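# Lay the towel flat, lengthwise ahead, clear of the basket

## Task

Finish with the towel lying flat and single-layered, completely on the table, its long edges running straight away from the robot toward the far edge of the table, and with no part of it overlapping the basket when viewed from above; the basket must remain upright with all of its base resting on the table; afterwards release everything and pull the hands away.

## Robot and tools

Robot: two arms, left_arm and right_arm. Each carries a 16-motor hand with index, middle, ring and thumb. The right arm has a right hand and the left arm has a mirrored left hand.

Frames. The scene frame has its origin at table-top height, halfway between the nominal arm bases. +z points up, +x points out over the table, and left_arm sits on the +y side. Image left and right do not correspond to the arm names. The calibrated bases are: left_arm at (+0.012, +0.317, +0.024) m with quat_wxyz (+1.000, 0, 0, +0.016); right_arm at (+0.008, -0.301, +0.047) m with quat_wxyz (+1.000, 0, 0, +0.001). Reported hand positions, velocities, targets and wrist-camera poses are given in each arm's own base frame. Fixed cameras and the table use the scene frame. Motion offsets use the axes of the current Hand target.

Hand point axes (right hand): +z runs along the straightened fingers toward the tips. +x runs across the palm, away from the thumb; on the left hand +x points toward the thumb. The palm surface lies at y = -0.062 m, and bending fingertips first travel toward +y. Straight fingertips reach roughly z = +0.12 m. A rigid mast near the wrist can collide with objects.

execute_actions(actions, cameras). actions is a list of actions. Each action is a list of up to 15 rows, one per 1/30 s step, so one action lasts 0.5 s. If an action has fewer than 15 rows, its last row is repeated. Every row is a single list of 48 numbers, each in [-1, 1], covering both arms even if only one moves. The order is:
- left_arm dx, dy, dz, rx, ry, rz
- left hand's 16 motor goals
- left current_limit, speed
- right_arm dx, dy, dz, rx, ry, rz
- right hand's 16 motor goals
- right current_limit, speed

Arm numbers. dx to rz are an offset, not a pose. They are measured from that arm's Hand target as it stood when the action began, along that target's own axes. Every row in the action is relative to that same starting target, not to the row before it. Sending the same offset in a later action moves the arm again. Scale: 1.0 means 0.6 m for dx, dy, dz, and 180 degrees for rx, ry, rz, which together form one rotation vector. Commanded orientation is clipped to within 40 degrees of the measured orientation at each step. The hand often stops short of its target and the elbow sags under load, so command a little higher and send any remaining gap as a further offset. An all-zero arm part re-requests the current target.

Hand numbers. These are absolute goal angles, each scaled linearly between the hinge's two stops, not offsets. The order is: index_mcp, index_abd, index_pip, index_dip, middle_mcp, middle_abd, middle_pip, middle_dip, ring_mcp, ring_abd, ring_pip, ring_dip, thumb_cmc, thumb_axl, thumb_mcp, thumb_ipl. Straight values are: _mcp +0.75, _abd 0.00, _pip +0.58, _dip +0.70, thumb_cmc +0.71, thumb_axl +0.68, thumb_mcp +0.23, thumb_ipl +0.17. Moving a finger's value toward -1 curls it toward the palm, and thumb_cmc toward -1 brings the thumb around in front of the palm. A 0 is a real goal, not 'leave unchanged'. To keep a hand as it is, copy back its hand_goal, hand_current_limit and hand_speed.

current_limit maps -1..+1 to 0..550 mA, with a floor of 11 mA. Very low values may leave fingers too weak to lift. speed sets set-point travel at (speed+1)/2 of 8.5 rad/s. The starting values are +0.4 and -0.6, and whatever was last sent stays in effect.

cameras: a list of names, ["all"] or []. Images come back by default only when actions is empty. An unknown name invalidates the call. The cameras are cam_head_left, cam_head_right, cam_high, cam_left_wrist and cam_right_wrist, each 672x504.

zoom_image(camera, region): enlarges part of that camera's most recent image. region is [x0, y0, x1, y1] in pixels from the top-left corner, at most 504 by 504.

read_manual(section): returns URDF licence text only; it does not move anything.

finished_scene(scene=1): ends the scene permanently. The towel and basket must already satisfy the goal with the robot released and away.

Results. Each arm reports end_effector_position (m) and end_effector_quat_wxyz in its base frame, plus its Hand target. Next offsets count from the Hand target. Joint velocities may read 'within noise'. Joint torques include gravity, have per-unit offsets, and numbers 3 and 4 wrap at ±28 N m. Per hand motor, in the order above, you get hand_goal, hand_measured, hand_current_ma (positive means pushing toward -1), and hand_state. hand_state is one of: moving; goal (resting within 0.02 of its goal); blocked (resting short while still pushing); overload (shut down). A motor drawing at least 495 mA for 5 s cumulatively shuts off for 10 s. A MOTOR HOT line appears near 85 °C, and at 100 °C the affected arm drops for 30–60 s. Fingers grip only while their goal lies past the object's surface.

The scene keeps running while you think, with the last command held. Waiting until the robot comes to rest also takes time.

Avoid the following:
- letting the towel or basket leave the table
- releasing moving objects or dropping them
- slamming or hard pushes, especially into the table or other fixed, heavy things
- the two hands pressing on each other or one hand gripping the other's fingers
- reaching into positions the arm cannot reach, or holding stretched poses long enough to overheat
- tipping the basket

To end a push against something, command the target back past the current hand position. When done, open the hands and lift both clear before calling finished_scene.

Each tool is called after "Emit:" in YAML: its name, and indented under it one key for each argument.

## Session

Emit:
execute_actions:
  actions: []

Scene clock: 0.00 s.
left_arm: end_effector_position=(+0.6846, -0.1004, +0.2091) hand_goal=(+0.754, +0.000, +0.576, +0.696, +0.754, +0.000, +0.576, +0.696, +0.754, +0.000, +0.576, +0.696, +0.714, +0.678, +0.226, +0.168) hand_measured=(+0.754, +0.000, +0.576, +0.696, +0.754, +0.000, +0.576, +0.696, +0.754, +0.000, +0.576, +0.696, +0.714, +0.678, +0.226, +0.168) hand_current_ma=(+0, +0, +0, +0, +0, +0, +0, +0, +0, +0, +0, +0, +0, +0, +0, +0) hand_state=(goal, goal, goal, goal, goal, goal, goal, goal, goal, overload, goal, goal, goal, goal, goal, goal) hand_current_limit=0.40 hand_speed=-0.60 end_effector_quat_wxyz=(+0.082, +0.192, +0.977, -0.043) | right_arm: end_effector_position=(+0.1816, +0.2978, +0.1111) hand_goal=(+0.754, +0.000, +0.576, +0.696, +0.754, +0.000, +0.576, +0.696, +0.754, +0.000, +0.576, +0.696, +0.714, +0.678, +0.226, +0.168) hand_measured=(+0.754, +0.000, +0.576, +0.696, +0.754, +0.000, +0.576, +0.696, +0.754, +0.000, +0.576, +0.696, +0.714, +0.678, +0.226, +0.168) hand_current_ma=(+0, +0, +0, +0, +0, +0, +0, +0, +0, +0, +0, +0, +0, +0, +0, +0) hand_state=(goal, goal, goal, goal, goal, goal, goal, goal, goal, goal, goal, goal, goal, goal, goal, goal) hand_current_limit=0.40 hand_speed=-0.60 end_effector_quat_wxyz=(+0.516, -0.296, +0.785, +0.173)
Joint positions: left_arm=[-0.252 2.118 2.23 -1.513 0.076 -1.44] | right_arm=[0.87 0.849 0.083 0.341 0.17 -1.532]
Joint velocities: within noise
Joint torques (N m): no reading
Heat: left arm: hottest waist 22 °C; right arm: hottest waist 24 °C.
Hand target: left_arm +0.6894, -0.1016, +0.2288; +0.103, +0.193, +0.975, -0.044 | right_arm +0.1875, +0.3048, +0.1265; +0.528, -0.292, +0.777, +0.180

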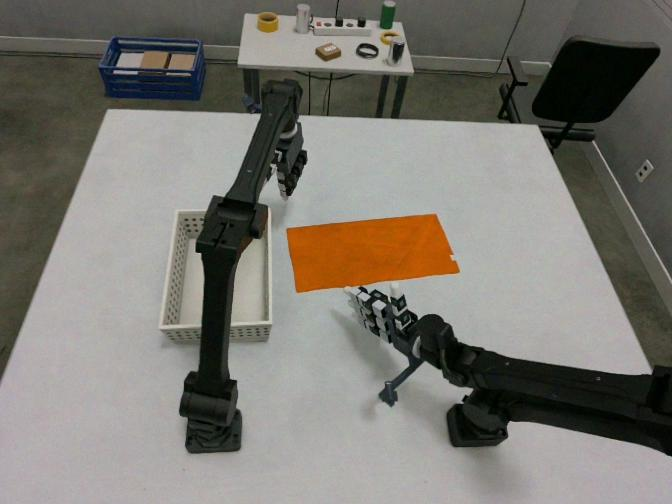

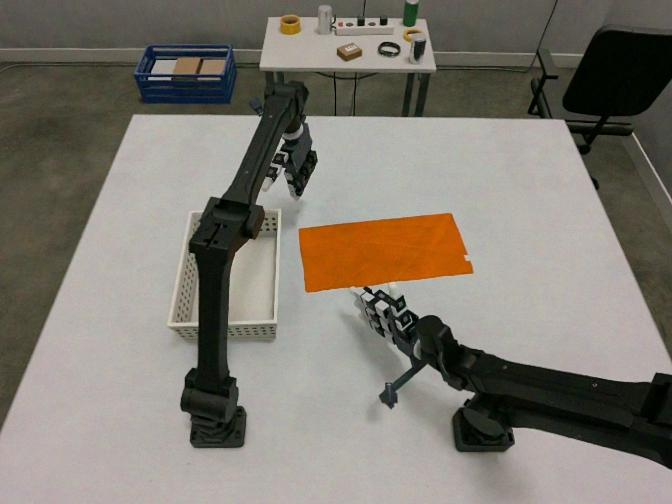

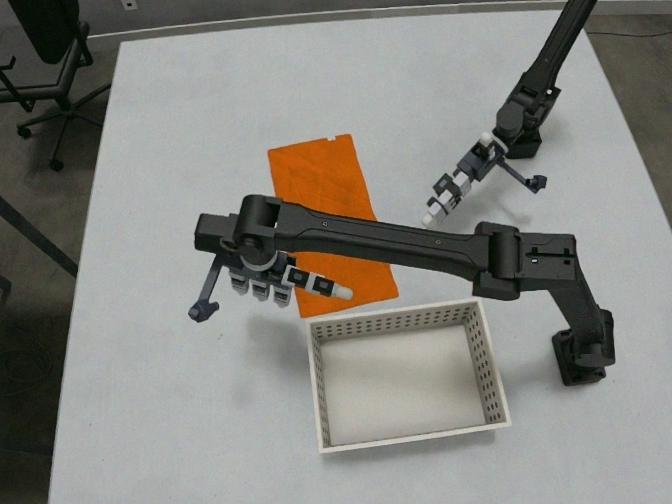

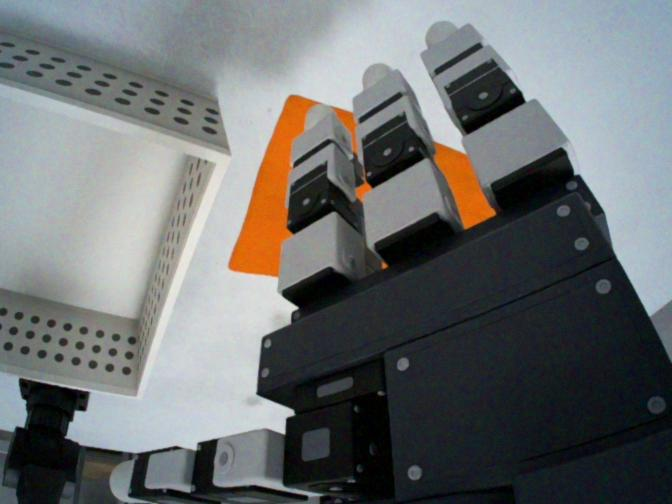

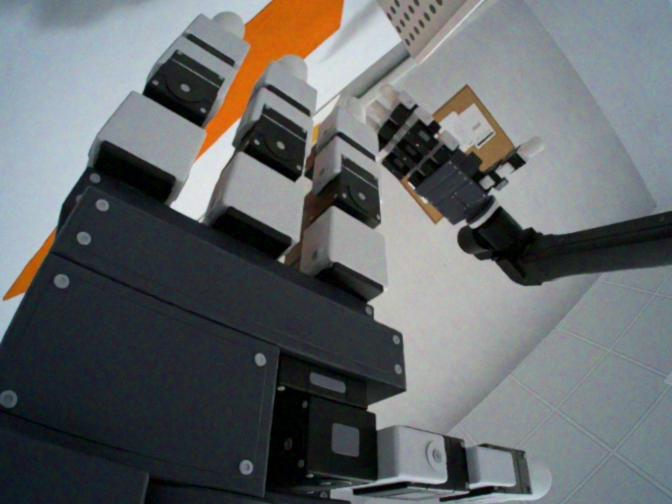

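Emit:
zoom_image:
  camera: "cam_head_left"
  region: [160, 170, 490, 350]

Emit:
zoom_image:
  camera: "cam_high"
  region: [180, 120, 520, 460]

Emit:
zoom_image:
  camera: "cam_head_right"
  region: [160, 170, 490, 350]

Scaled by 1.527 from the camera's 672x504 image, which has a finer 960x720 frame.

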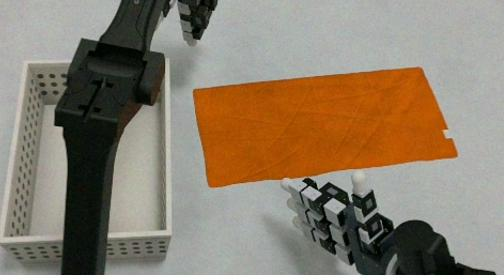

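Scaled by 1.482 from the camera's 672x504 image, which has a finer 960x720 frame.

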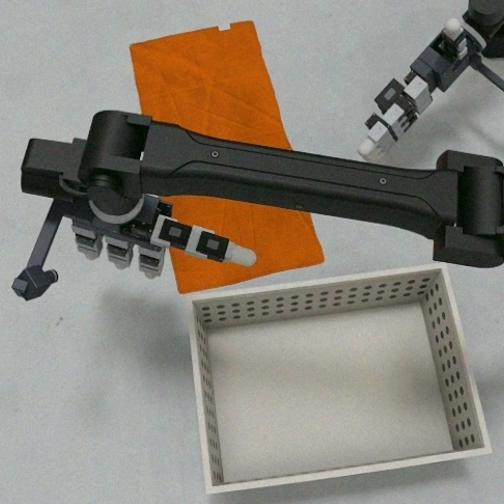

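Scaled by 1.527 from the camera's 672x504 image, which has a finer 960x720 frame.

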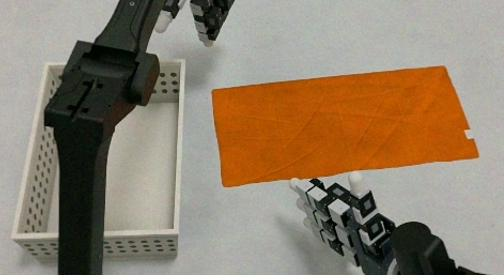

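Emit:
execute_actions:
  actions:
    - [[0,0,0,0,0,0.17,0.754,0,0.576,0.696,0.754,0,0.576,0.696,0.754,0,0.576,0.696,0.714,0.678,0.226,0.168,0.4,-0.6,-0.154,-0.005,-0.063,0,0.18,0,0.754,0,0.576,0.696,0.754,0,0.576,0.696,0.754,0,0.576,0.696,0.714,0.678,0.226,0.168,0.4,-0.6]]
    - [[0,0,0,0,0,0.17,0.754,0,0.576,0.696,0.754,0,0.576,0.696,0.754,0,0.576,0.696,0.714,0.678,0.226,0.168,0.4,-0.6,-0.056,-0.003,-0.083,0,0.18,0,0.754,0,0.576,0.696,0.754,0,0.576,0.696,0.754,0,0.576,0.696,0.714,0.678,0.226,0.168,0.4,-0.6]]

Scene clock: 417.23 s.
left_arm: end_effector_position=(+0.6847, -0.0971, +0.2192) hand_goal=(+0.754, +0.000, +0.576, +0.696, +0.754, +0.000, +0.576, +0.696, +0.754, +0.000, +0.576, +0.696, +0.714, +0.678, +0.226, +0.168) hand_measured=(+0.752, -0.002, +0.572, +0.698, +0.754, +0.000, +0.576, +0.696, +0.754, -0.002, +0.576, +0.696, +0.716, +0.678, +0.222, +0.168) hand_current_ma=(-4, -3, -5, +2, +0, +0, +1, +0, +0, +0, +0, +0, +2, -1, -8, +0) hand_state=(goal, goal, goal, goal, goal, goal, goal, goal, goal, overload, goal, goal, goal, goal, goal, goal) hand_current_limit=0.40 hand_speed=-0.60 end_effector_quat_wxyz=(+0.099, +0.654, +0.750, +0.008) | right_arm: end_effector_position=(+0.1795, +0.3021, +0.2732) hand_goal=(+0.754, +0.000, +0.576, +0.696, +0.754, +0.000, +0.576, +0.696, +0.754, +0.000, +0.576, +0.696, +0.714, +0.678, +0.226, +0.168) hand_measured=(+0.752, -0.002, +0.576, +0.696, +0.752, -0.002, +0.576, +0.696, +0.752, -0.002, +0.576, +0.696, +0.714, +0.678, +0.222, +0.168) hand_current_ma=(-1, +0, +0, +0, -1, -1, +0, +0, -1, +0, +0, +0, +0, +0, -2, +0) hand_state=(goal, goal, goal, goal, goal, goal, goal, goal, goal, goal, goal, goal, goal, goal, goal, goal) hand_current_limit=0.40 hand_speed=-0.60 end_effector_quat_wxyz=(+0.018, -0.354, +0.935, -0.008)
Joint positions: left_arm=[-0.19 1.854 1.797 -1.334 0.085 -0.333] | right_arm=[0.814 1.139 1.19 -1.597 0.031 -1.481]
Joint torques (N m): left_arm=[0.5 -18.84 9.13 1.13 0.21 0.16] | right_arm=[-0.79 -7.59 11.74 0.2 0.11 0.14]
Heat: left arm: hottest shoulder 38 °C; right arm: hottest elbow 32 °C.
Hand target: left_arm +0.6894, -0.1016, +0.2289; +0.111, +0.662, +0.741, +0.014 | right_arm +0.1864, +0.3035, +0.2864; +0.030, -0.342, +0.939, -0.004
Off the commanded pose: left_arm 0.012 m, 2 deg | right_arm 0.015 m, 2 deg.

Emit:
execute_actions:
  actions:
    - [[0,0,0,0.053,0.046,0.168,0.754,0,0.576,0.696,0.754,0,0.576,0.696,0.754,0,0.576,0.696,0.714,0.678,0.226,0.168,0.4,-0.6,-0.035,-0.121,0.008,0,0,0.196,0.754,0,0.576,0.696,0.754,0,0.576,0.696,0.754,0,0.576,0.696,0.714,0.678,0.226,0.168,0.4,-0.6]]
    - [[0,0,0,0,0,0.168,0.754,0,0.576,0.696,0.754,0,0.576,0.696,0.754,0,0.576,0.696,0.714,0.678,0.226,0.168,0.4,-0.6,-0.098,-0.079,0.008,0,0,0.196,0.754,0,0.576,0.696,0.754,0,0.576,0.696,0.754,0,0.576,0.696,0.714,0.678,0.226,0.168,0.4,-0.6]]
    - [[0,0,0,0,0,0.168,0.754,0,0.576,0.696,0.754,0,0.576,0.696,0.754,0,0.576,0.696,0.714,0.678,0.226,0.168,0.4,-0.6,-0.126,-0.008,0.008,0,0,0.196,0.754,0,0.576,0.696,0.754,0,0.576,0.696,0.754,0,0.576,0.696,0.714,0.678,0.226,0.168,0.4,-0.6]]
    - [[0,0,0,0,0,0,0.754,0,0.576,0.696,0.754,0,0.576,0.696,0.754,0,0.576,0.696,0.714,0.678,0.226,0.168,0.4,-0.6,-0.107,0.066,0.008,0,0,0.196,0.754,0,0.576,0.696,0.754,0,0.576,0.696,0.754,0,0.576,0.696,0.714,0.678,0.226,0.168,0.4,-0.6]]
    - [[0,0,0,0,0,0,0.754,0,0.576,0.696,0.754,0,0.576,0.696,0.754,0,0.576,0.696,0.714,0.678,0.226,0.168,0.4,-0.6,-0.049,0.116,0.008,0,0,0.196,0.205,0,0.43,0.55,0.205,0,0.43,0.55,0.205,0,0.43,0.55,0.714,0.678,0.226,0.168,0.4,-0.6]]
    - [[0,0,0,0,0,0,0.754,0,0.576,0.696,0.754,0,0.576,0.696,0.754,0,0.576,0.696,0.714,0.678,0.226,0.168,0.4,-0.6,0.027,0.123,0.008,0,0,0.196,0.205,0,0.43,0.55,0.205,0,0.43,0.55,0.205,0,0.43,0.55,0.714,0.678,0.226,0.168,0.4,-0.6]]
  cameras: ["all"]

Scene clock: 459.67 s.
left_arm: end_effector_position=(+0.6819, -0.1016, +0.2131) hand_goal=(+0.754, +0.000, +0.576, +0.696, +0.754, +0.000, +0.576, +0.696, +0.754, +0.000, +0.576, +0.696, +0.714, +0.678, +0.226, +0.168) hand_measured=(+0.754, -0.002, +0.574, +0.698, +0.750, -0.002, +0.574, +0.694, +0.750, -0.312, +0.572, +0.694, +0.714, +0.678, +0.220, +0.168) hand_current_ma=(+0, -2, -2, +2, -5, -3, -4, -4, -9, +0, -6, -4, +1, -1, -13, -1) hand_state=(goal, goal, goal, goal, goal, goal, goal, goal, goal, overload, goal, goal, goal, goal, goal, goal) hand_current_limit=0.40 hand_speed=-0.60 end_effector_quat_wxyz=(-0.019, +0.998, +0.060, +0.007) | right_arm: end_effector_position=(+0.5567, +0.0425, +0.2557) hand_goal=(+0.206, +0.000, +0.430, +0.550, +0.206, +0.000, +0.430, +0.550, +0.206, +0.000, +0.430, +0.550, +0.714, +0.678, +0.226, +0.168) hand_measured=(+0.218, +0.000, +0.434, +0.554, +0.216, +0.000, +0.434, +0.554, +0.216, +0.000, +0.432, +0.552, +0.716, +0.678, +0.222, +0.168) hand_current_ma=(+9, +0, +1, +1, +7, +0, +1, +1, +7, +0, +1, +1, +0, +0, -3, +0) hand_state=(goal, goal, goal, goal, goal, goal, goal, goal, goal, goal, goal, goal, goal, goal, goal, goal) hand_current_limit=0.40 hand_speed=-0.60 end_effector_quat_wxyz=(+0.000, +0.997, +0.078, +0.008)
Joint positions: left_arm=[-0.041 2.083 2.177 -1.654 -0.04 1.41] | right_arm=[0.227 1.864 1.942 -1.634 0.003 1.642]
Joint torques (N m): left_arm=[0.21 -20.19 11.97 0.06 0.02 0.15] | right_arm=[0.97 -19.43 13.5 0.02 0.13 0.14]
Heat: left arm: hottest shoulder 40 °C; right arm: hottest elbow 32 °C.
Hand target: left_arm +0.6895, -0.1016, +0.2289; -0.018, +0.998, +0.052, +0.023 | right_arm +0.5635, +0.0504, +0.2769; -0.004, +0.997, +0.073, +0.030
Off the commanded pose: left_arm 0.018 m, 2 deg | right_arm 0.024 m, 3 deg.

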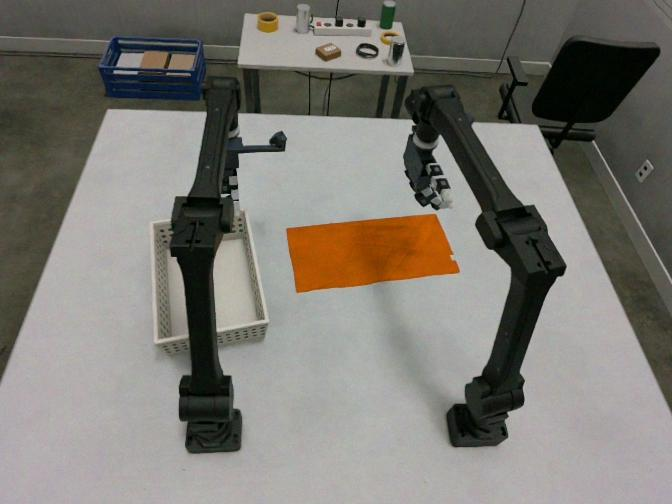

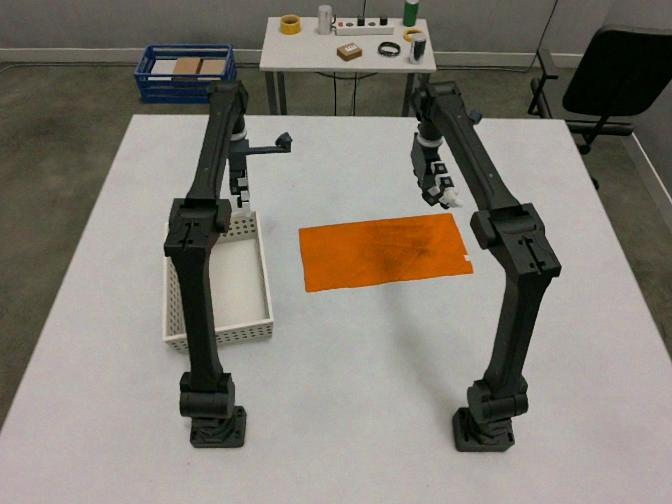

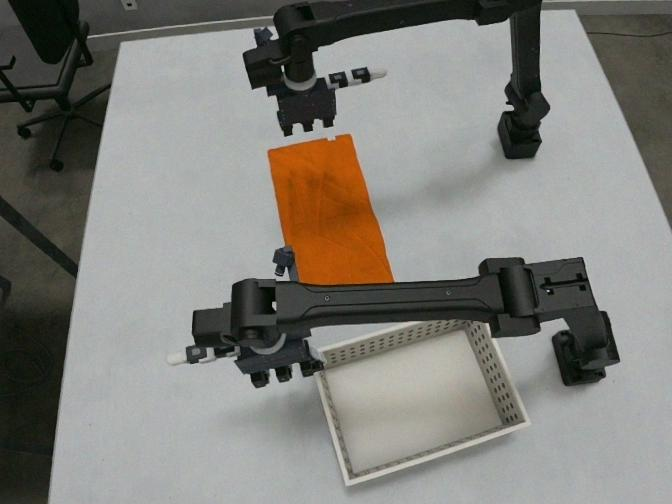

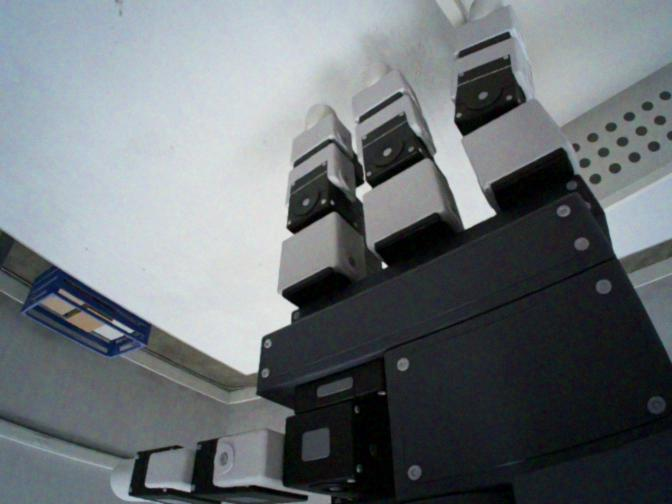

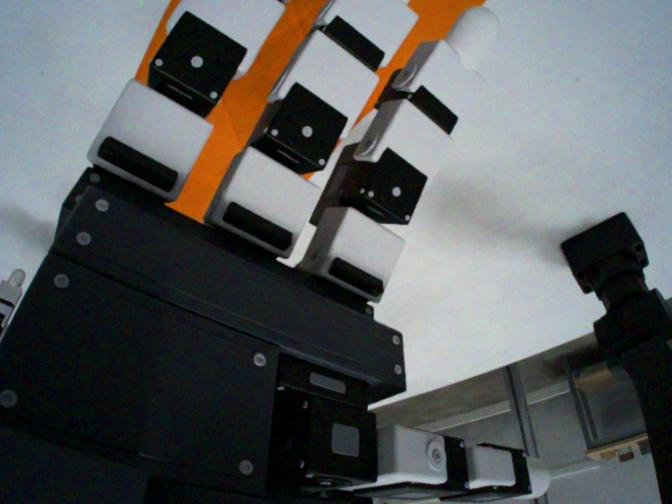

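Emit:
execute_actions:
  actions:
    - [[0,0,-0.1,0,0,0,0.754,0,0.576,0.696,0.754,0,0.576,0.696,0.754,0,0.576,0.696,0.714,0.678,0.226,0.168,0.4,-0.6,0,0,0,0,0,0,0.205,0,0.43,0.55,0.205,0,0.43,0.55,0.205,0,0.43,0.55,0.714,0.678,0.226,0.168,-0.2,-0.6]]
    - [[0,0,-0.083,0,0,0,0.754,0,0.576,0.696,0.754,0,0.576,0.696,0.754,0,0.576,0.696,0.714,0.678,0.226,0.168,0.4,-0.6,0.065,0.022,0.128,0,0,0,0.205,0,0.43,0.55,0.205,0,0.43,0.55,0.205,0,0.43,0.55,0.714,0.678,0.226,0.168,-0.2,-0.6]]
    - [[-0.135,0.097,0,0,0,0,0.205,0,0.43,0.55,0.205,0,0.43,0.55,-0.548,0,-0.3,0.116,0.714,0.678,0.226,0.168,0.4,-0.6,0,0,0.08,0,0,0,0.205,0,0.43,0.55,0.205,0,0.43,0.55,0.205,0,0.43,0.55,0.714,0.678,0.226,0.168,-0.2,-0.6]]
    - [[-0.135,0.097,0,0,0,0,0.205,0,0.43,0.55,0.205,0,0.43,0.55,-0.548,0,-0.3,0.116,0.714,0.678,0.226,0.168,-0.2,-0.6,0,0,0.05,0,0,0,0.205,0,0.43,0.55,0.205,0,0.43,0.55,0.205,0,0.43,0.55,0.714,0.678,0.226,0.168,-0.2,-0.6]]
  cameras: ["all"]

Scene clock: 562.87 s.
left_arm: end_effector_position=(+0.5337, -0.2407, +0.3103) hand_goal=(+0.206, +0.000, +0.430, +0.550, +0.206, +0.000, +0.430, +0.550, -0.548, +0.000, -0.300, +0.116, +0.714, +0.678, +0.226, +0.168) hand_measured=(+0.214, +0.002, +0.434, +0.552, +0.214, +0.002, +0.434, +0.552, -0.530, -0.294, -0.294, +0.118, +0.714, +0.678, +0.222, +0.168) hand_current_ma=(+14, +2, +6, +4, +17, +1, +6, +4, +47, +0, +9, +3, +0, -1, -9, -1) hand_state=(goal, goal, goal, goal, goal, goal, goal, goal, goal, overload, goal, goal, goal, goal, goal, goal) hand_current_limit=-0.20 hand_speed=-0.60 end_effector_quat_wxyz=(-0.012, +0.999, +0.042, +0.029) | right_arm: end_effector_position=(+0.6074, +0.0512, +0.1270) hand_goal=(+0.206, +0.000, +0.430, +0.550, +0.206, +0.000, +0.430, +0.550, +0.206, +0.000, +0.430, +0.550, +0.714, +0.678, +0.226, +0.168) hand_measured=(+0.216, +0.002, +0.434, +0.554, +0.216, +0.002, +0.434, +0.554, +0.216, +0.002, +0.432, +0.552, +0.716, +0.678, +0.222, +0.168) hand_current_ma=(+8, +0, +1, +1, +6, +0, +1, +1, +7, +0, +1, +1, +0, +0, -2, +0) hand_state=(goal, goal, goal, goal, goal, goal, goal, goal, goal, goal, goal, goal, goal, goal, goal, goal) hand_current_limit=-0.20 hand_speed=-0.60 end_effector_quat_wxyz=(-0.003, +0.997, +0.074, +0.026)
Joint positions: left_arm=[-0.317 1.705 1.867 -1.687 -0.042 1.172] | right_arm=[0.222 2.009 1.828 -1.338 0.003 1.644]
Joint torques (N m): left_arm=[0.85 -16.85 9.5 0.5 0.17 -0.22] | right_arm=[-0.97 -20.37 9.48 0.9 0.13 -0.1]
Heat: left arm: hottest elbow 45 °C; right arm: hottest elbow 35 °C.
Hand target: left_arm +0.5357, -0.2382, +0.3267; -0.018, +0.998, +0.052, +0.023 | right_arm +0.6130, +0.0449, +0.1246; -0.004, +0.997, +0.073, +0.030
Off the commanded pose: left_arm 0.017 m, 2 deg | right_arm 0.009 m, 1 deg.
joint sent to its limit (left arm) — joint 4 (wrist pitch), lower limit. The joint targets are off in orientation, not in position.

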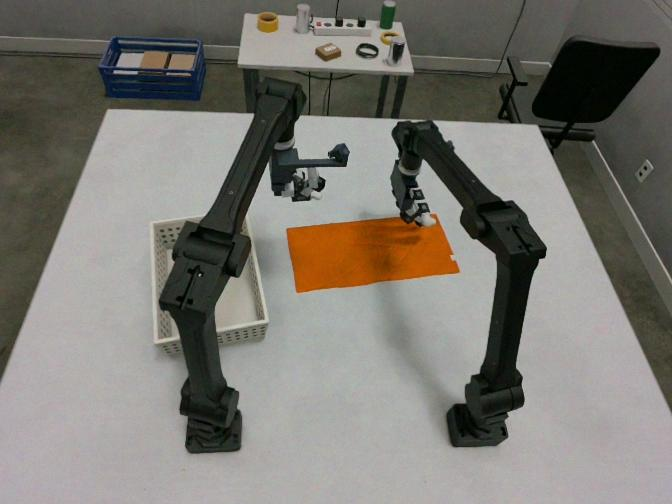

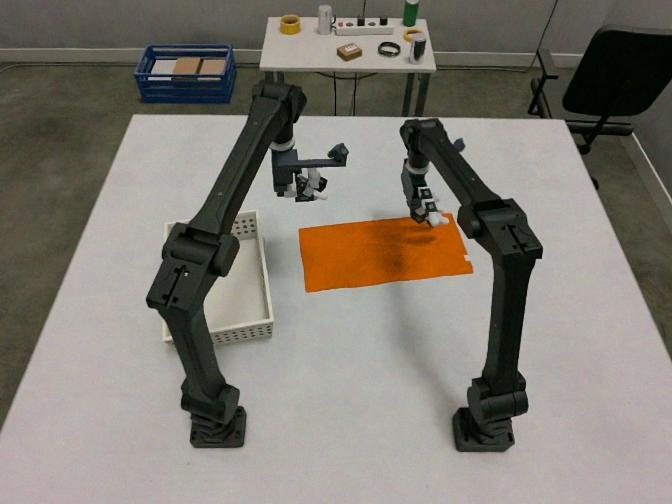

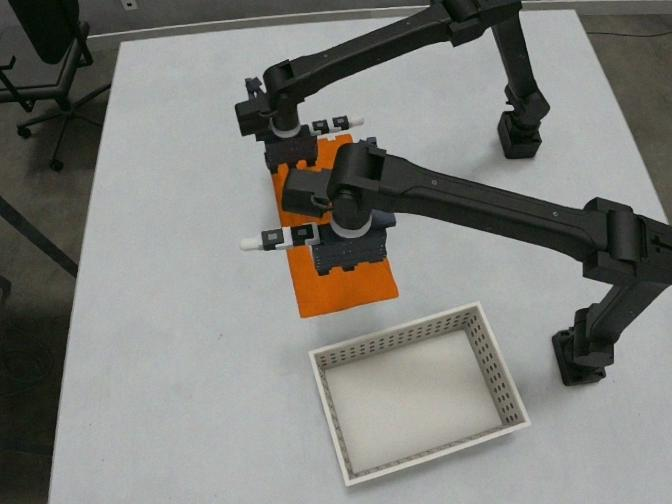

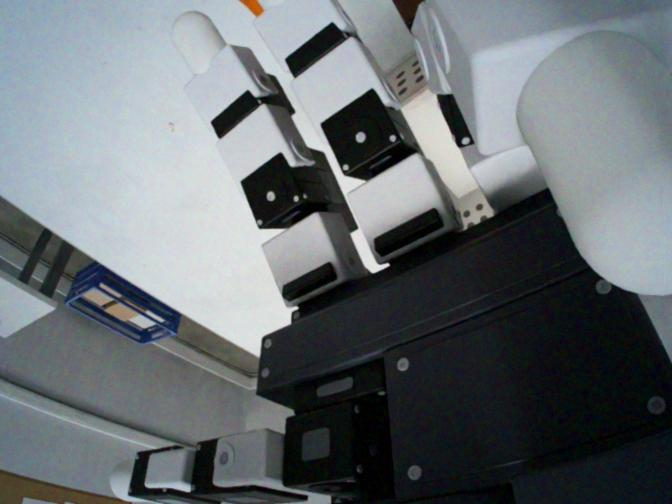

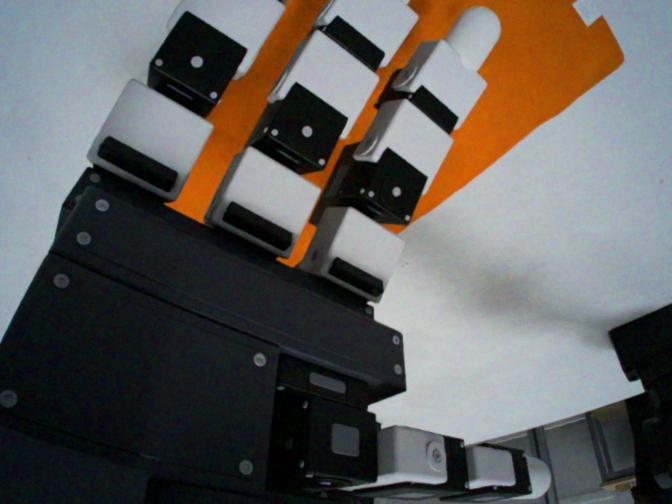

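Emit:
execute_actions:
  actions:
    - [[0,0,0.15,0,0,0,0.205,0,0.43,0.55,0.205,0,0.43,0.55,-0.548,0,-0.3,0.116,0.714,0.678,0.226,0.168,-0.2,-0.6,0,0,0.075,0,0,0,0.205,0,0.43,0.55,0.205,0,0.43,0.55,0.205,0,0.43,0.55,0.714,0.678,0.226,0.168,-0.2,-0.6]]
    - [[0,0,0.1,0,0,0,0.205,0,0.43,0.55,0.205,0,0.43,0.55,-0.548,0,-0.3,0.116,0.714,0.678,0.226,0.168,-0.2,-0.6,0,0,0.03,0,0,0,0.205,0,0.43,0.55,0.205,0,0.43,0.55,0.205,0,0.43,0.55,0.714,0.678,0.226,0.168,-0.2,-0.6]]
  cameras: ["cam_head_left", "cam_high"]

Emit:
zoom_image:
  camera: "cam_head_left"
  region: [240, 120, 480, 310]

Scene clock: 574.67 s.
left_arm: end_effector_position=(+0.5328, -0.2350, +0.1638) hand_goal=(+0.206, +0.000, +0.430, +0.550, +0.206, +0.000, +0.430, +0.550, -0.548, +0.000, -0.300, +0.116, +0.714, +0.678, +0.226, +0.168) hand_measured=(+0.210, +0.000, +0.434, +0.552, +0.210, +0.000, +0.434, +0.552, -0.540, -0.294, -0.296, +0.118, +0.714, +0.678, +0.222, +0.168) hand_current_ma=(+7, +0, +5, +4, +9, +0, +5, +4, +19, +0, +7, +3, +0, -1, -7, -1) hand_state=(goal, goal, goal, goal, goal, goal, goal, goal, goal, overload, goal, goal, goal, goal, goal, goal) hand_current_limit=-0.20 hand_speed=-0.60 end_effector_quat_wxyz=(-0.024, +0.999, +0.045, +0.005) | right_arm: end_effector_position=(+0.6132, +0.0525, +0.0707) hand_goal=(+0.206, +0.000, +0.430, +0.550, +0.206, +0.000, +0.430, +0.550, +0.206, +0.000, +0.430, +0.550, +0.714, +0.678, +0.226, +0.168) hand_measured=(+0.216, +0.002, +0.434, +0.554, +0.216, +0.002, +0.434, +0.554, +0.216, +0.002, +0.432, +0.552, +0.716, +0.678, +0.222, +0.168) hand_current_ma=(+7, +0, +1, +1, +6, +0, +1, +1, +7, +0, +1, +1, +0, +0, -2, +0) hand_state=(goal, goal, goal, goal, goal, goal, goal, goal, goal, goal, goal, goal, goal, goal, goal, goal) hand_current_limit=-0.20 hand_speed=-0.60 end_effector_quat_wxyz=(-0.003, +0.997, +0.074, +0.032)
Joint positions: left_arm=[-0.31 1.741 1.536 -1.374 -0.049 1.17] | right_arm=[0.222 2.055 1.751 -1.202 0.003 1.644]
Joint torques (N m): left_arm=[1.49 -16.26 9.35 1.02 0.11 -0.1] | right_arm=[-1.14 -19.6 8.95 0.95 0.12 -0.1]
Heat: left arm: hottest elbow 42 °C; right arm: hottest elbow 35 °C.
Hand target: left_arm +0.5424, -0.2324, +0.1769; -0.018, +0.998, +0.052, +0.023 | right_arm +0.6168, +0.0457, +0.0619; -0.004, +0.997, +0.073, +0.030
Off the commanded pose: left_arm 0.016 m, 2 deg | right_arm 0.012 m, 0 deg.
Images, in order (width x height): cam_head_left 672x504, cam_high 672x504.

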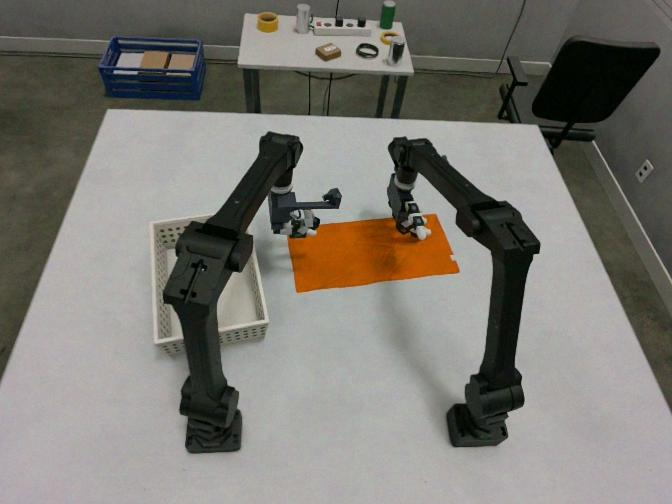

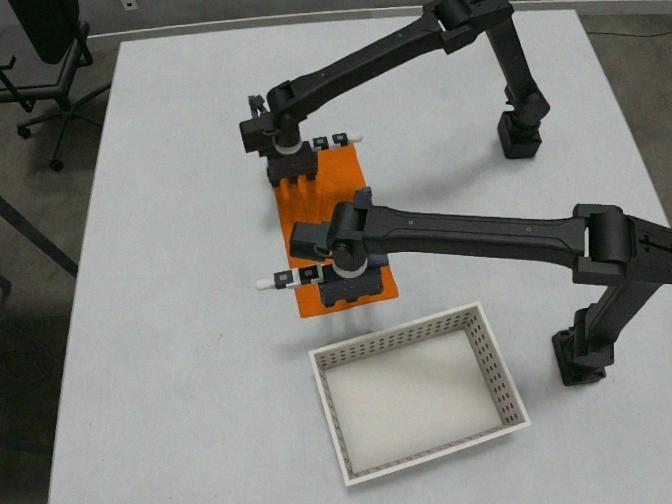

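Scaled by 2.100 from the camera's 672x504 image, which has a finer 960x720 frame.

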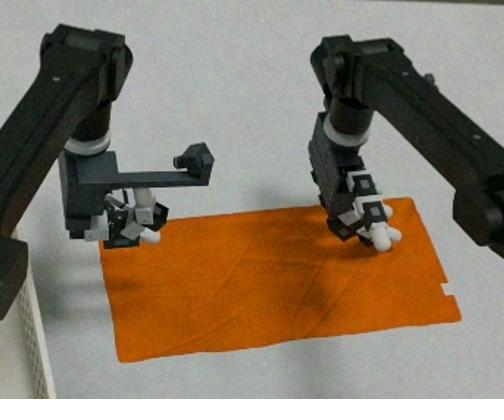

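Emit:
execute_actions:
  actions:
    - [[0,0,0.1,0,0,0,0.205,0,0.43,0.55,0.205,0,0.43,0.55,-0.548,0,-0.3,0.116,0.714,0.678,0.226,0.168,-0.2,-0.6,-0.058,-0.009,0,0,0,0,0.205,0,0.43,0.55,0.205,0,0.43,0.55,0.205,0,0.43,0.55,0.714,0.678,0.226,0.168,-0.2,-0.6]]
    - [[0,0,0.05,0,0,0,0.205,0,0.43,0.55,0.205,0,0.43,0.55,-0.548,0,-0.3,0.116,0.714,0.678,0.226,0.168,-0.2,-0.6,0,0,0.03,0,0,0,0.205,0,0.43,0.55,0.205,0,0.43,0.55,0.205,0,0.43,0.55,0.714,0.678,0.226,0.168,-0.2,-0.6]]
    - [[0,0,0.017,0,0,0,0.205,0,0.43,0.55,0.205,0,0.43,0.55,-0.548,0,-0.3,0.116,0.714,0.678,0.226,0.168,-0.2,-0.6,0,0,0.017,0,0,0,0.205,0,0.43,0.55,0.205,0,0.43,0.55,0.205,0,0.43,0.55,0.714,0.678,0.226,0.168,-0.2,-0.6]]
  cameras: ["cam_head_left"]

Emit:
zoom_image:
  camera: "cam_head_left"
  region: [240, 120, 480, 310]

Scene clock: 594.10 s.
left_arm: end_effector_position=(+0.5402, -0.2322, +0.0790) hand_goal=(+0.206, +0.000, +0.430, +0.550, +0.206, +0.000, +0.430, +0.550, -0.548, +0.000, -0.300, +0.116, +0.714, +0.678, +0.226, +0.168) hand_measured=(+0.210, +0.000, +0.434, +0.552, +0.210, +0.000, +0.434, +0.552, -0.540, -0.294, -0.296, +0.118, +0.714, +0.678, +0.222, +0.168) hand_current_ma=(+8, +0, +5, +4, +9, +0, +5, +4, +16, +0, +6, +3, +0, -1, -7, -1) hand_state=(goal, goal, goal, goal, goal, goal, goal, goal, goal, overload, goal, goal, goal, goal, goal, goal) hand_current_limit=-0.20 hand_speed=-0.60 end_effector_quat_wxyz=(-0.019, +0.998, +0.049, +0.019) | right_arm: end_effector_position=(+0.5830, +0.0452, +0.0420) hand_goal=(+0.206, +0.000, +0.430, +0.550, +0.206, +0.000, +0.430, +0.550, +0.206, +0.000, +0.430, +0.550, +0.714, +0.678, +0.226, +0.168) hand_measured=(+0.190, +0.002, +0.418, +0.544, +0.196, +0.002, +0.422, +0.546, +0.200, +0.002, +0.426, +0.548, +0.714, +0.678, +0.222, +0.168) hand_current_ma=(-14, +1, -10, -3, -7, +1, -5, -2, -2, +0, -1, -1, +0, +0, -2, +0) hand_state=(goal, goal, goal, goal, goal, goal, goal, goal, goal, goal, goal, goal, goal, goal, goal, goal) hand_current_limit=-0.20 hand_speed=-0.60 end_effector_quat_wxyz=(-0.002, +0.997, +0.075, +0.030)
Joint positions: left_arm=[-0.301 1.806 1.39 -1.133 -0.049 1.171] | right_arm=[0.222 2.006 1.589 -1.093 0.005 1.643]
Joint torques (N m): left_arm=[1.44 -15.09 7.99 0.92 0.15 0.06] | right_arm=[0.15 -18.96 7.77 1.37 0.07 0.04]
Heat: left arm: hottest shoulder 39 °C; right arm: hottest elbow 33 °C.
Hand target: left_arm +0.5468, -0.2284, +0.0769; -0.018, +0.998, +0.052, +0.023 | right_arm +0.5834, +0.0463, +0.0316; -0.004, +0.997, +0.073, +0.030
Off the commanded pose: left_arm 0.008 m, 1 deg | right_arm 0.010 m, 0 deg.
Images, in order (width x height): cam_head_left 672x504.

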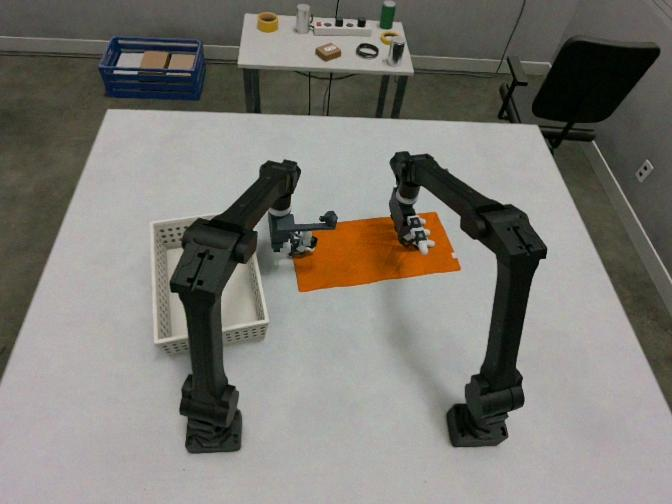

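Scaled by 2.100 from the camera's 672x504 image, which has a finer 960x720 frame.

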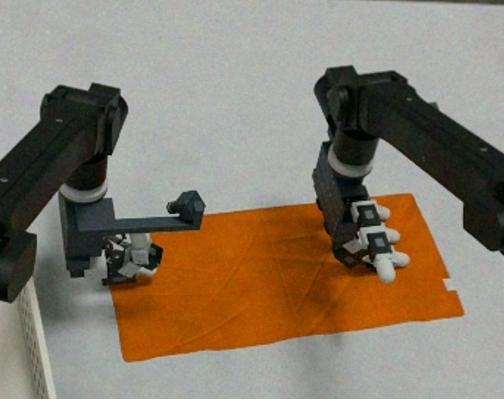

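Emit:
execute_actions:
  actions:
    - [[0,0,0.025,0,0,0,0.205,0,0.43,0.55,0.205,0,0.43,0.55,-0.548,0,-0.3,0.116,0.714,0.678,0.226,0.168,-0.2,-0.6,0,0,0.015,0,0,0,0.205,0,0.43,0.55,0.205,0,0.43,0.55,0.205,0,0.43,0.55,0.714,0.678,0.226,0.168,-0.2,-0.6]]
    - [[0,0,0.015,0,0,0,0.205,0,0.43,0.55,0.205,0,0.43,0.55,-0.548,0,-0.3,0.116,0.714,0.678,0.226,0.168,-0.2,-0.6,0,0,0.005,0,0,0,0.205,0,0.43,0.55,0.205,0,0.43,0.55,0.205,0,0.43,0.55,0.714,0.678,0.226,0.168,-0.2,-0.6]]

Scene clock: 608.77 s.
left_arm: end_effector_position=(+0.5427, -0.2311, +0.0606) hand_goal=(+0.206, +0.000, +0.430, +0.550, +0.206, +0.000, +0.430, +0.550, -0.548, +0.000, -0.300, +0.116, +0.714, +0.678, +0.226, +0.168) hand_measured=(+0.208, +0.000, +0.430, +0.550, +0.202, -0.002, +0.426, +0.548, -0.540, -0.294, -0.296, +0.118, +0.714, +0.678, +0.222, +0.168) hand_current_ma=(+2, +0, +0, +1, -7, -4, -8, -2, +16, +0, +6, +3, +0, -1, -7, -1) hand_state=(goal, goal, goal, goal, goal, goal, goal, goal, goal, overload, goal, goal, goal, goal, goal, goal) hand_current_limit=-0.20 hand_speed=-0.60 end_effector_quat_wxyz=(-0.018, +0.998, +0.051, +0.022) | right_arm: end_effector_position=(+0.5856, +0.0453, +0.0396) hand_goal=(+0.206, +0.000, +0.430, +0.550, +0.206, +0.000, +0.430, +0.550, +0.206, +0.000, +0.430, +0.550, +0.714, +0.678, +0.226, +0.168) hand_measured=(+0.180, +0.004, +0.412, +0.540, +0.190, +0.004, +0.416, +0.544, +0.198, +0.002, +0.424, +0.548, +0.714, +0.678, +0.222, +0.168) hand_current_ma=(-33, +1, -17, -6, -14, +1, -10, -4, -6, +1, -3, -1, +0, +0, -2, +0) hand_state=(blocked, goal, goal, goal, goal, goal, goal, goal, goal, goal, goal, goal, goal, goal, goal, goal) hand_current_limit=-0.20 hand_speed=-0.60 end_effector_quat_wxyz=(-0.002, +0.996, +0.075, +0.038)
Joint positions: left_arm=[-0.298 1.827 1.366 -1.081 -0.049 1.171] | right_arm=[0.222 2.006 1.583 -1.072 0.007 1.643]
Joint torques (N m): left_arm=[0.67 -14.8 7.86 0.98 0.11 -0.02] | right_arm=[0.03 -17.49 7.46 1.52 -0.05 0.02]
Heat: left arm: hottest shoulder 38 °C; right arm: hottest elbow 31 °C.
Hand target: left_arm +0.5478, -0.2275, +0.0530; -0.018, +0.998, +0.052, +0.023 | right_arm +0.5841, +0.0464, +0.0196; -0.004, +0.997, +0.073, +0.030
Off the commanded pose: left_arm 0.010 m, 0 deg | right_arm 0.020 m, 1 deg.

Emit:
execute_actions:
  actions:
    - [[0,0,0.025,0,0,0,0.205,0,0.43,0.55,0.205,0,0.43,0.55,-0.548,0,-0.3,0.116,0.714,0.678,0.226,0.168,-0.2,-0.6,0,0,0.005,0,0,0,0.205,0,0.43,0.55,0.205,0,0.43,0.55,0.205,0,0.43,0.55,0.714,0.678,0.226,0.168,-0.2,-0.6]]
    - [[0,0,0,0,0,0,0.205,0,0.43,0.55,0.205,0,0.43,0.55,-0.548,0,-0.3,0.116,0.714,0.678,0.226,0.168,-0.2,-0.6,0,0.05,0.002,0,0,0,0.205,0,0.43,0.55,0.205,0,0.43,0.55,0.205,0,0.43,0.55,0.714,0.678,0.226,0.168,-0.2,-0.6]]
  cameras: ["cam_head_left", "cam_high", "cam_right_wrist"]

Emit:
zoom_image:
  camera: "cam_head_left"
  region: [240, 120, 480, 310]

Scene clock: 623.73 s.
left_arm: end_effector_position=(+0.5482, -0.2310, +0.0554) hand_goal=(+0.206, +0.000, +0.430, +0.550, +0.206, +0.000, +0.430, +0.550, -0.548, +0.000, -0.300, +0.116, +0.714, +0.678, +0.226, +0.168) hand_measured=(+0.192, -0.004, +0.418, +0.544, +0.180, -0.008, +0.410, +0.542, -0.540, -0.294, -0.296, +0.118, +0.714, +0.678, +0.222, +0.168) hand_current_ma=(-33, -6, -26, -9, -70, -13, -46, -17, +16, +0, +6, +3, +0, -1, -7, -1) hand_state=(goal, goal, goal, goal, blocked, goal, goal, goal, goal, overload, goal, goal, goal, goal, goal, goal) hand_current_limit=-0.20 hand_speed=-0.60 end_effector_quat_wxyz=(-0.012, +0.998, +0.053, +0.032) | right_arm: end_effector_position=(+0.5900, +0.0335, +0.0375) hand_goal=(+0.206, +0.000, +0.430, +0.550, +0.206, +0.000, +0.430, +0.550, +0.206, +0.000, +0.430, +0.550, +0.714, +0.678, +0.226, +0.168) hand_measured=(+0.170, +0.004, +0.408, +0.540, +0.186, +0.004, +0.414, +0.542, +0.196, +0.004, +0.424, +0.546, +0.714, +0.678, +0.222, +0.168) hand_current_ma=(-53, +2, -21, -6, -20, +1, -14, -5, -7, +1, -3, -1, +0, +0, -2, +0) hand_state=(blocked, goal, blocked, goal, goal, goal, goal, goal, goal, goal, goal, goal, goal, goal, goal, goal) hand_current_limit=-0.20 hand_speed=-0.60 end_effector_quat_wxyz=(-0.005, +0.996, +0.071, +0.043)
Joint positions: left_arm=[-0.294 1.833 1.354 -1.039 -0.044 1.172] | right_arm=[0.2 2.006 1.578 -1.055 0.001 1.627]
Joint torques (N m): left_arm=[0.62 -13.92 7.38 0.91 -0.04 0] | right_arm=[-2.49 -17.38 7.01 1.29 0.06 -0.28]
Heat: left arm: hottest elbow 37 °C; right arm: hottest elbow 31 °C.
Hand target: left_arm +0.5486, -0.2269, +0.0380; -0.018, +0.998, +0.052, +0.023 | right_arm +0.5886, +0.0168, +0.0153; -0.004, +0.997, +0.073, +0.030
Off the commanded pose: left_arm 0.018 m, 1 deg | right_arm 0.028 m, 2 deg.
Images, in order (width x height): cam_head_left 672x504, cam_high 672x504, cam_right_wrist 672x504.

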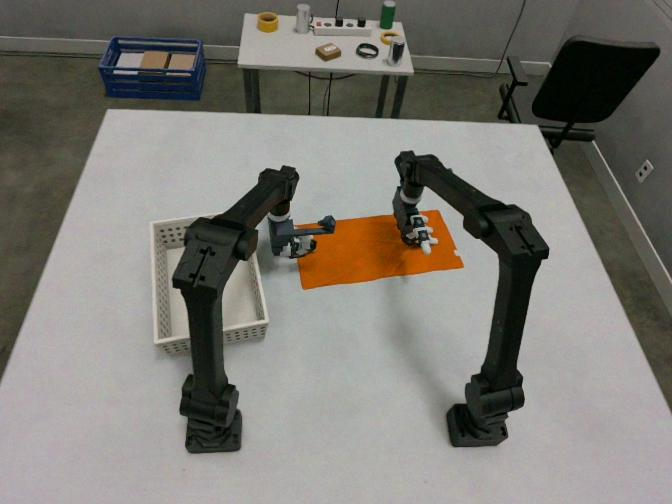

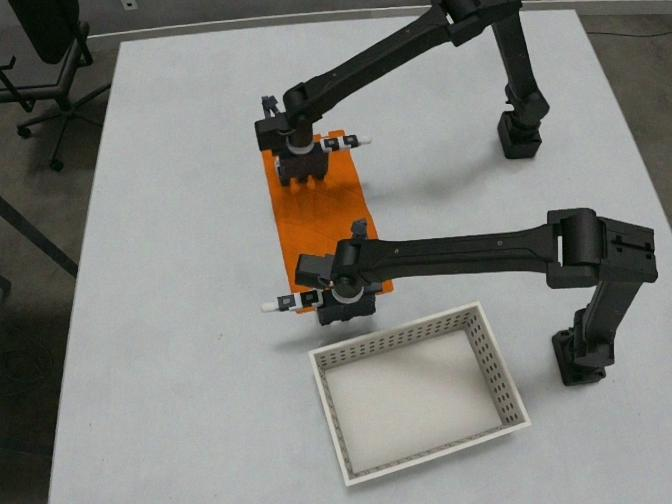

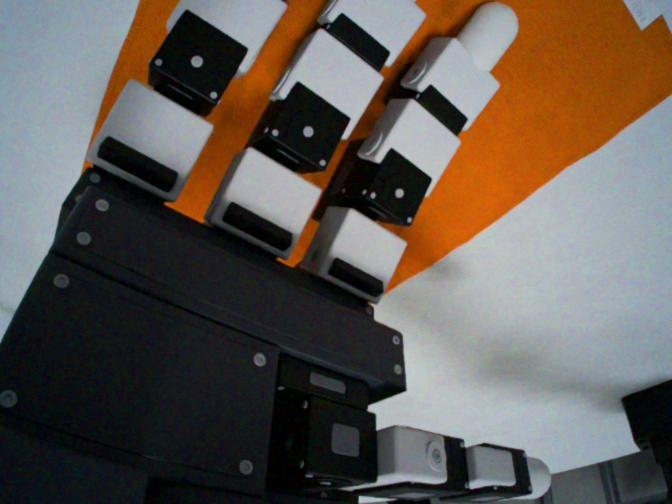

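Scaled by 2.100 from the camera's 672x504 image, which has a finer 960x720 frame.

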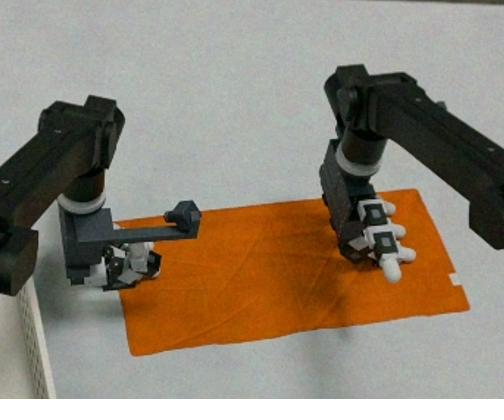

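Emit:
execute_actions:
  actions:
    - [[-0.057,-0.001,0,0,0,-0.038,0.205,0,0.43,0.55,0.205,0,0.43,0.55,-0.548,0,-0.3,0.116,0.714,0.678,0.226,0.168,-0.2,-0.6,0.017,-0.001,0,0,0,-0.038,0.205,0,0.43,0.55,0.205,0,0.43,0.55,0.205,0,0.43,0.55,0.714,0.678,0.226,0.168,-0.2,-0.6]]
    - [[-0.057,-0.003,0,0,0,-0.038,0.205,0,0.43,0.55,0.205,0,0.43,0.55,-0.548,0,-0.3,0.116,0.714,0.678,0.226,0.168,-0.2,-0.6,0.017,-0.003,0,0,0,-0.038,0.205,0,0.43,0.55,0.205,0,0.43,0.55,0.205,0,0.43,0.55,0.714,0.678,0.226,0.168,-0.2,-0.6]]
  cameras: ["cam_head_left", "cam_high"]

Emit:
zoom_image:
  camera: "cam_head_left"
  region: [240, 120, 480, 310]

Scene clock: 685.53 s.
left_arm: end_effector_position=(+0.4848, -0.2393, +0.0482) hand_goal=(+0.206, +0.000, +0.430, +0.550, +0.206, +0.000, +0.430, +0.550, -0.548, +0.000, -0.300, +0.116, +0.714, +0.678, +0.226, +0.168) hand_measured=(+0.174, +0.002, +0.402, +0.538, +0.148, -0.006, +0.398, +0.548, -0.540, -0.294, -0.296, +0.118, +0.712, +0.678, +0.222, +0.168) hand_current_ma=(-92, +2, -72, -28, -200, -7, -88, -4, +16, +0, +6, +3, -1, -1, -7, -1) hand_state=(blocked, goal, blocked, goal, blocked, goal, blocked, goal, goal, overload, goal, goal, goal, goal, goal, goal) hand_current_limit=-0.20 hand_speed=-0.60 end_effector_quat_wxyz=(-0.007, +0.986, +0.160, +0.035) | right_arm: end_effector_position=(+0.6085, +0.0330, +0.0386) hand_goal=(+0.206, +0.000, +0.430, +0.550, +0.206, +0.000, +0.430, +0.550, +0.206, +0.000, +0.430, +0.550, +0.714, +0.678, +0.226, +0.168) hand_measured=(+0.170, +0.008, +0.408, +0.544, +0.186, +0.008, +0.412, +0.540, +0.194, +0.004, +0.424, +0.546, +0.716, +0.678, +0.222, +0.168) hand_current_ma=(-54, +4, -21, -3, -22, +4, -15, -6, -8, +1, -4, -1, +0, +0, -2, +0) hand_state=(blocked, goal, blocked, goal, blocked, goal, goal, goal, goal, goal, goal, goal, goal, goal, goal, goal) hand_current_limit=-0.20 hand_speed=-0.60 end_effector_quat_wxyz=(+0.001, +0.983, +0.181, +0.043)
Joint positions: left_arm=[-0.38 1.683 1.114 -0.949 -0.048 0.871] | right_arm=[0.2 2.006 1.576 -1.055 0.003 1.407]
Joint torques (N m): left_arm=[0.79 -12.34 6.27 0.54 -0.06 -0.25] | right_arm=[-1.44 -17.49 7.17 1.36 0.06 -0.33]
Heat: left arm: hottest elbow 34 °C; right arm: hottest elbow 28 °C.
Hand target: left_arm +0.4809, -0.2356, +0.0347; -0.015, +0.985, +0.171, +0.025 | right_arm +0.6080, +0.0233, +0.0166; +0.000, +0.981, +0.191, +0.030
Off the commanded pose: left_arm 0.014 m, 2 deg | right_arm 0.024 m, 2 deg.
Images, in order (width x height): cam_head_left 672x504, cam_high 672x504.

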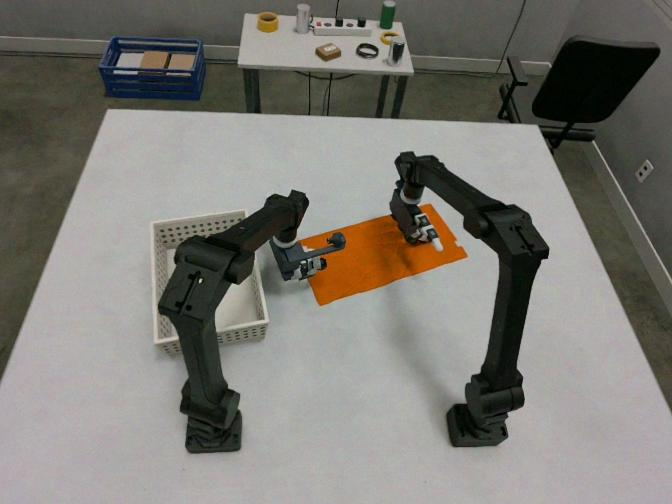

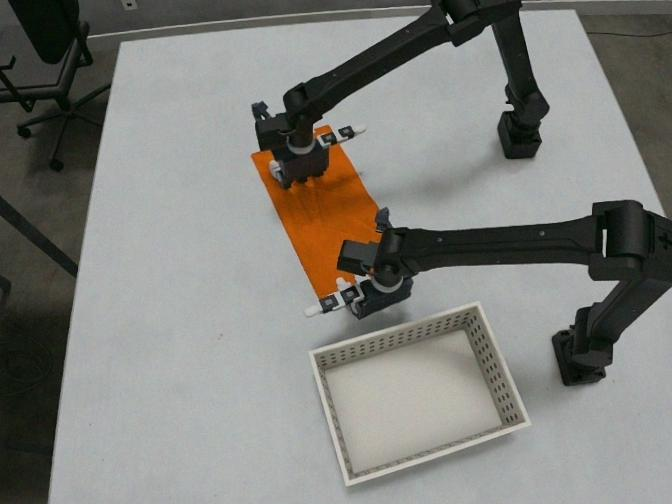

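Scaled by 2.100 from the camera's 672x504 image, which has a finer 960x720 frame.

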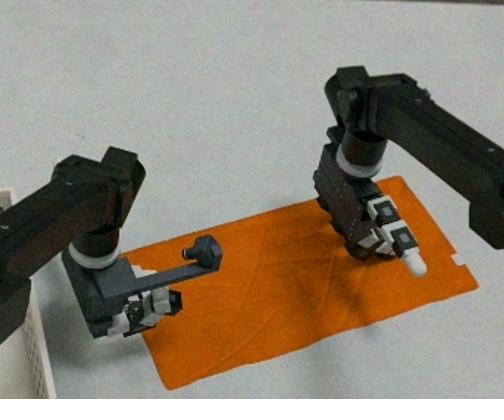

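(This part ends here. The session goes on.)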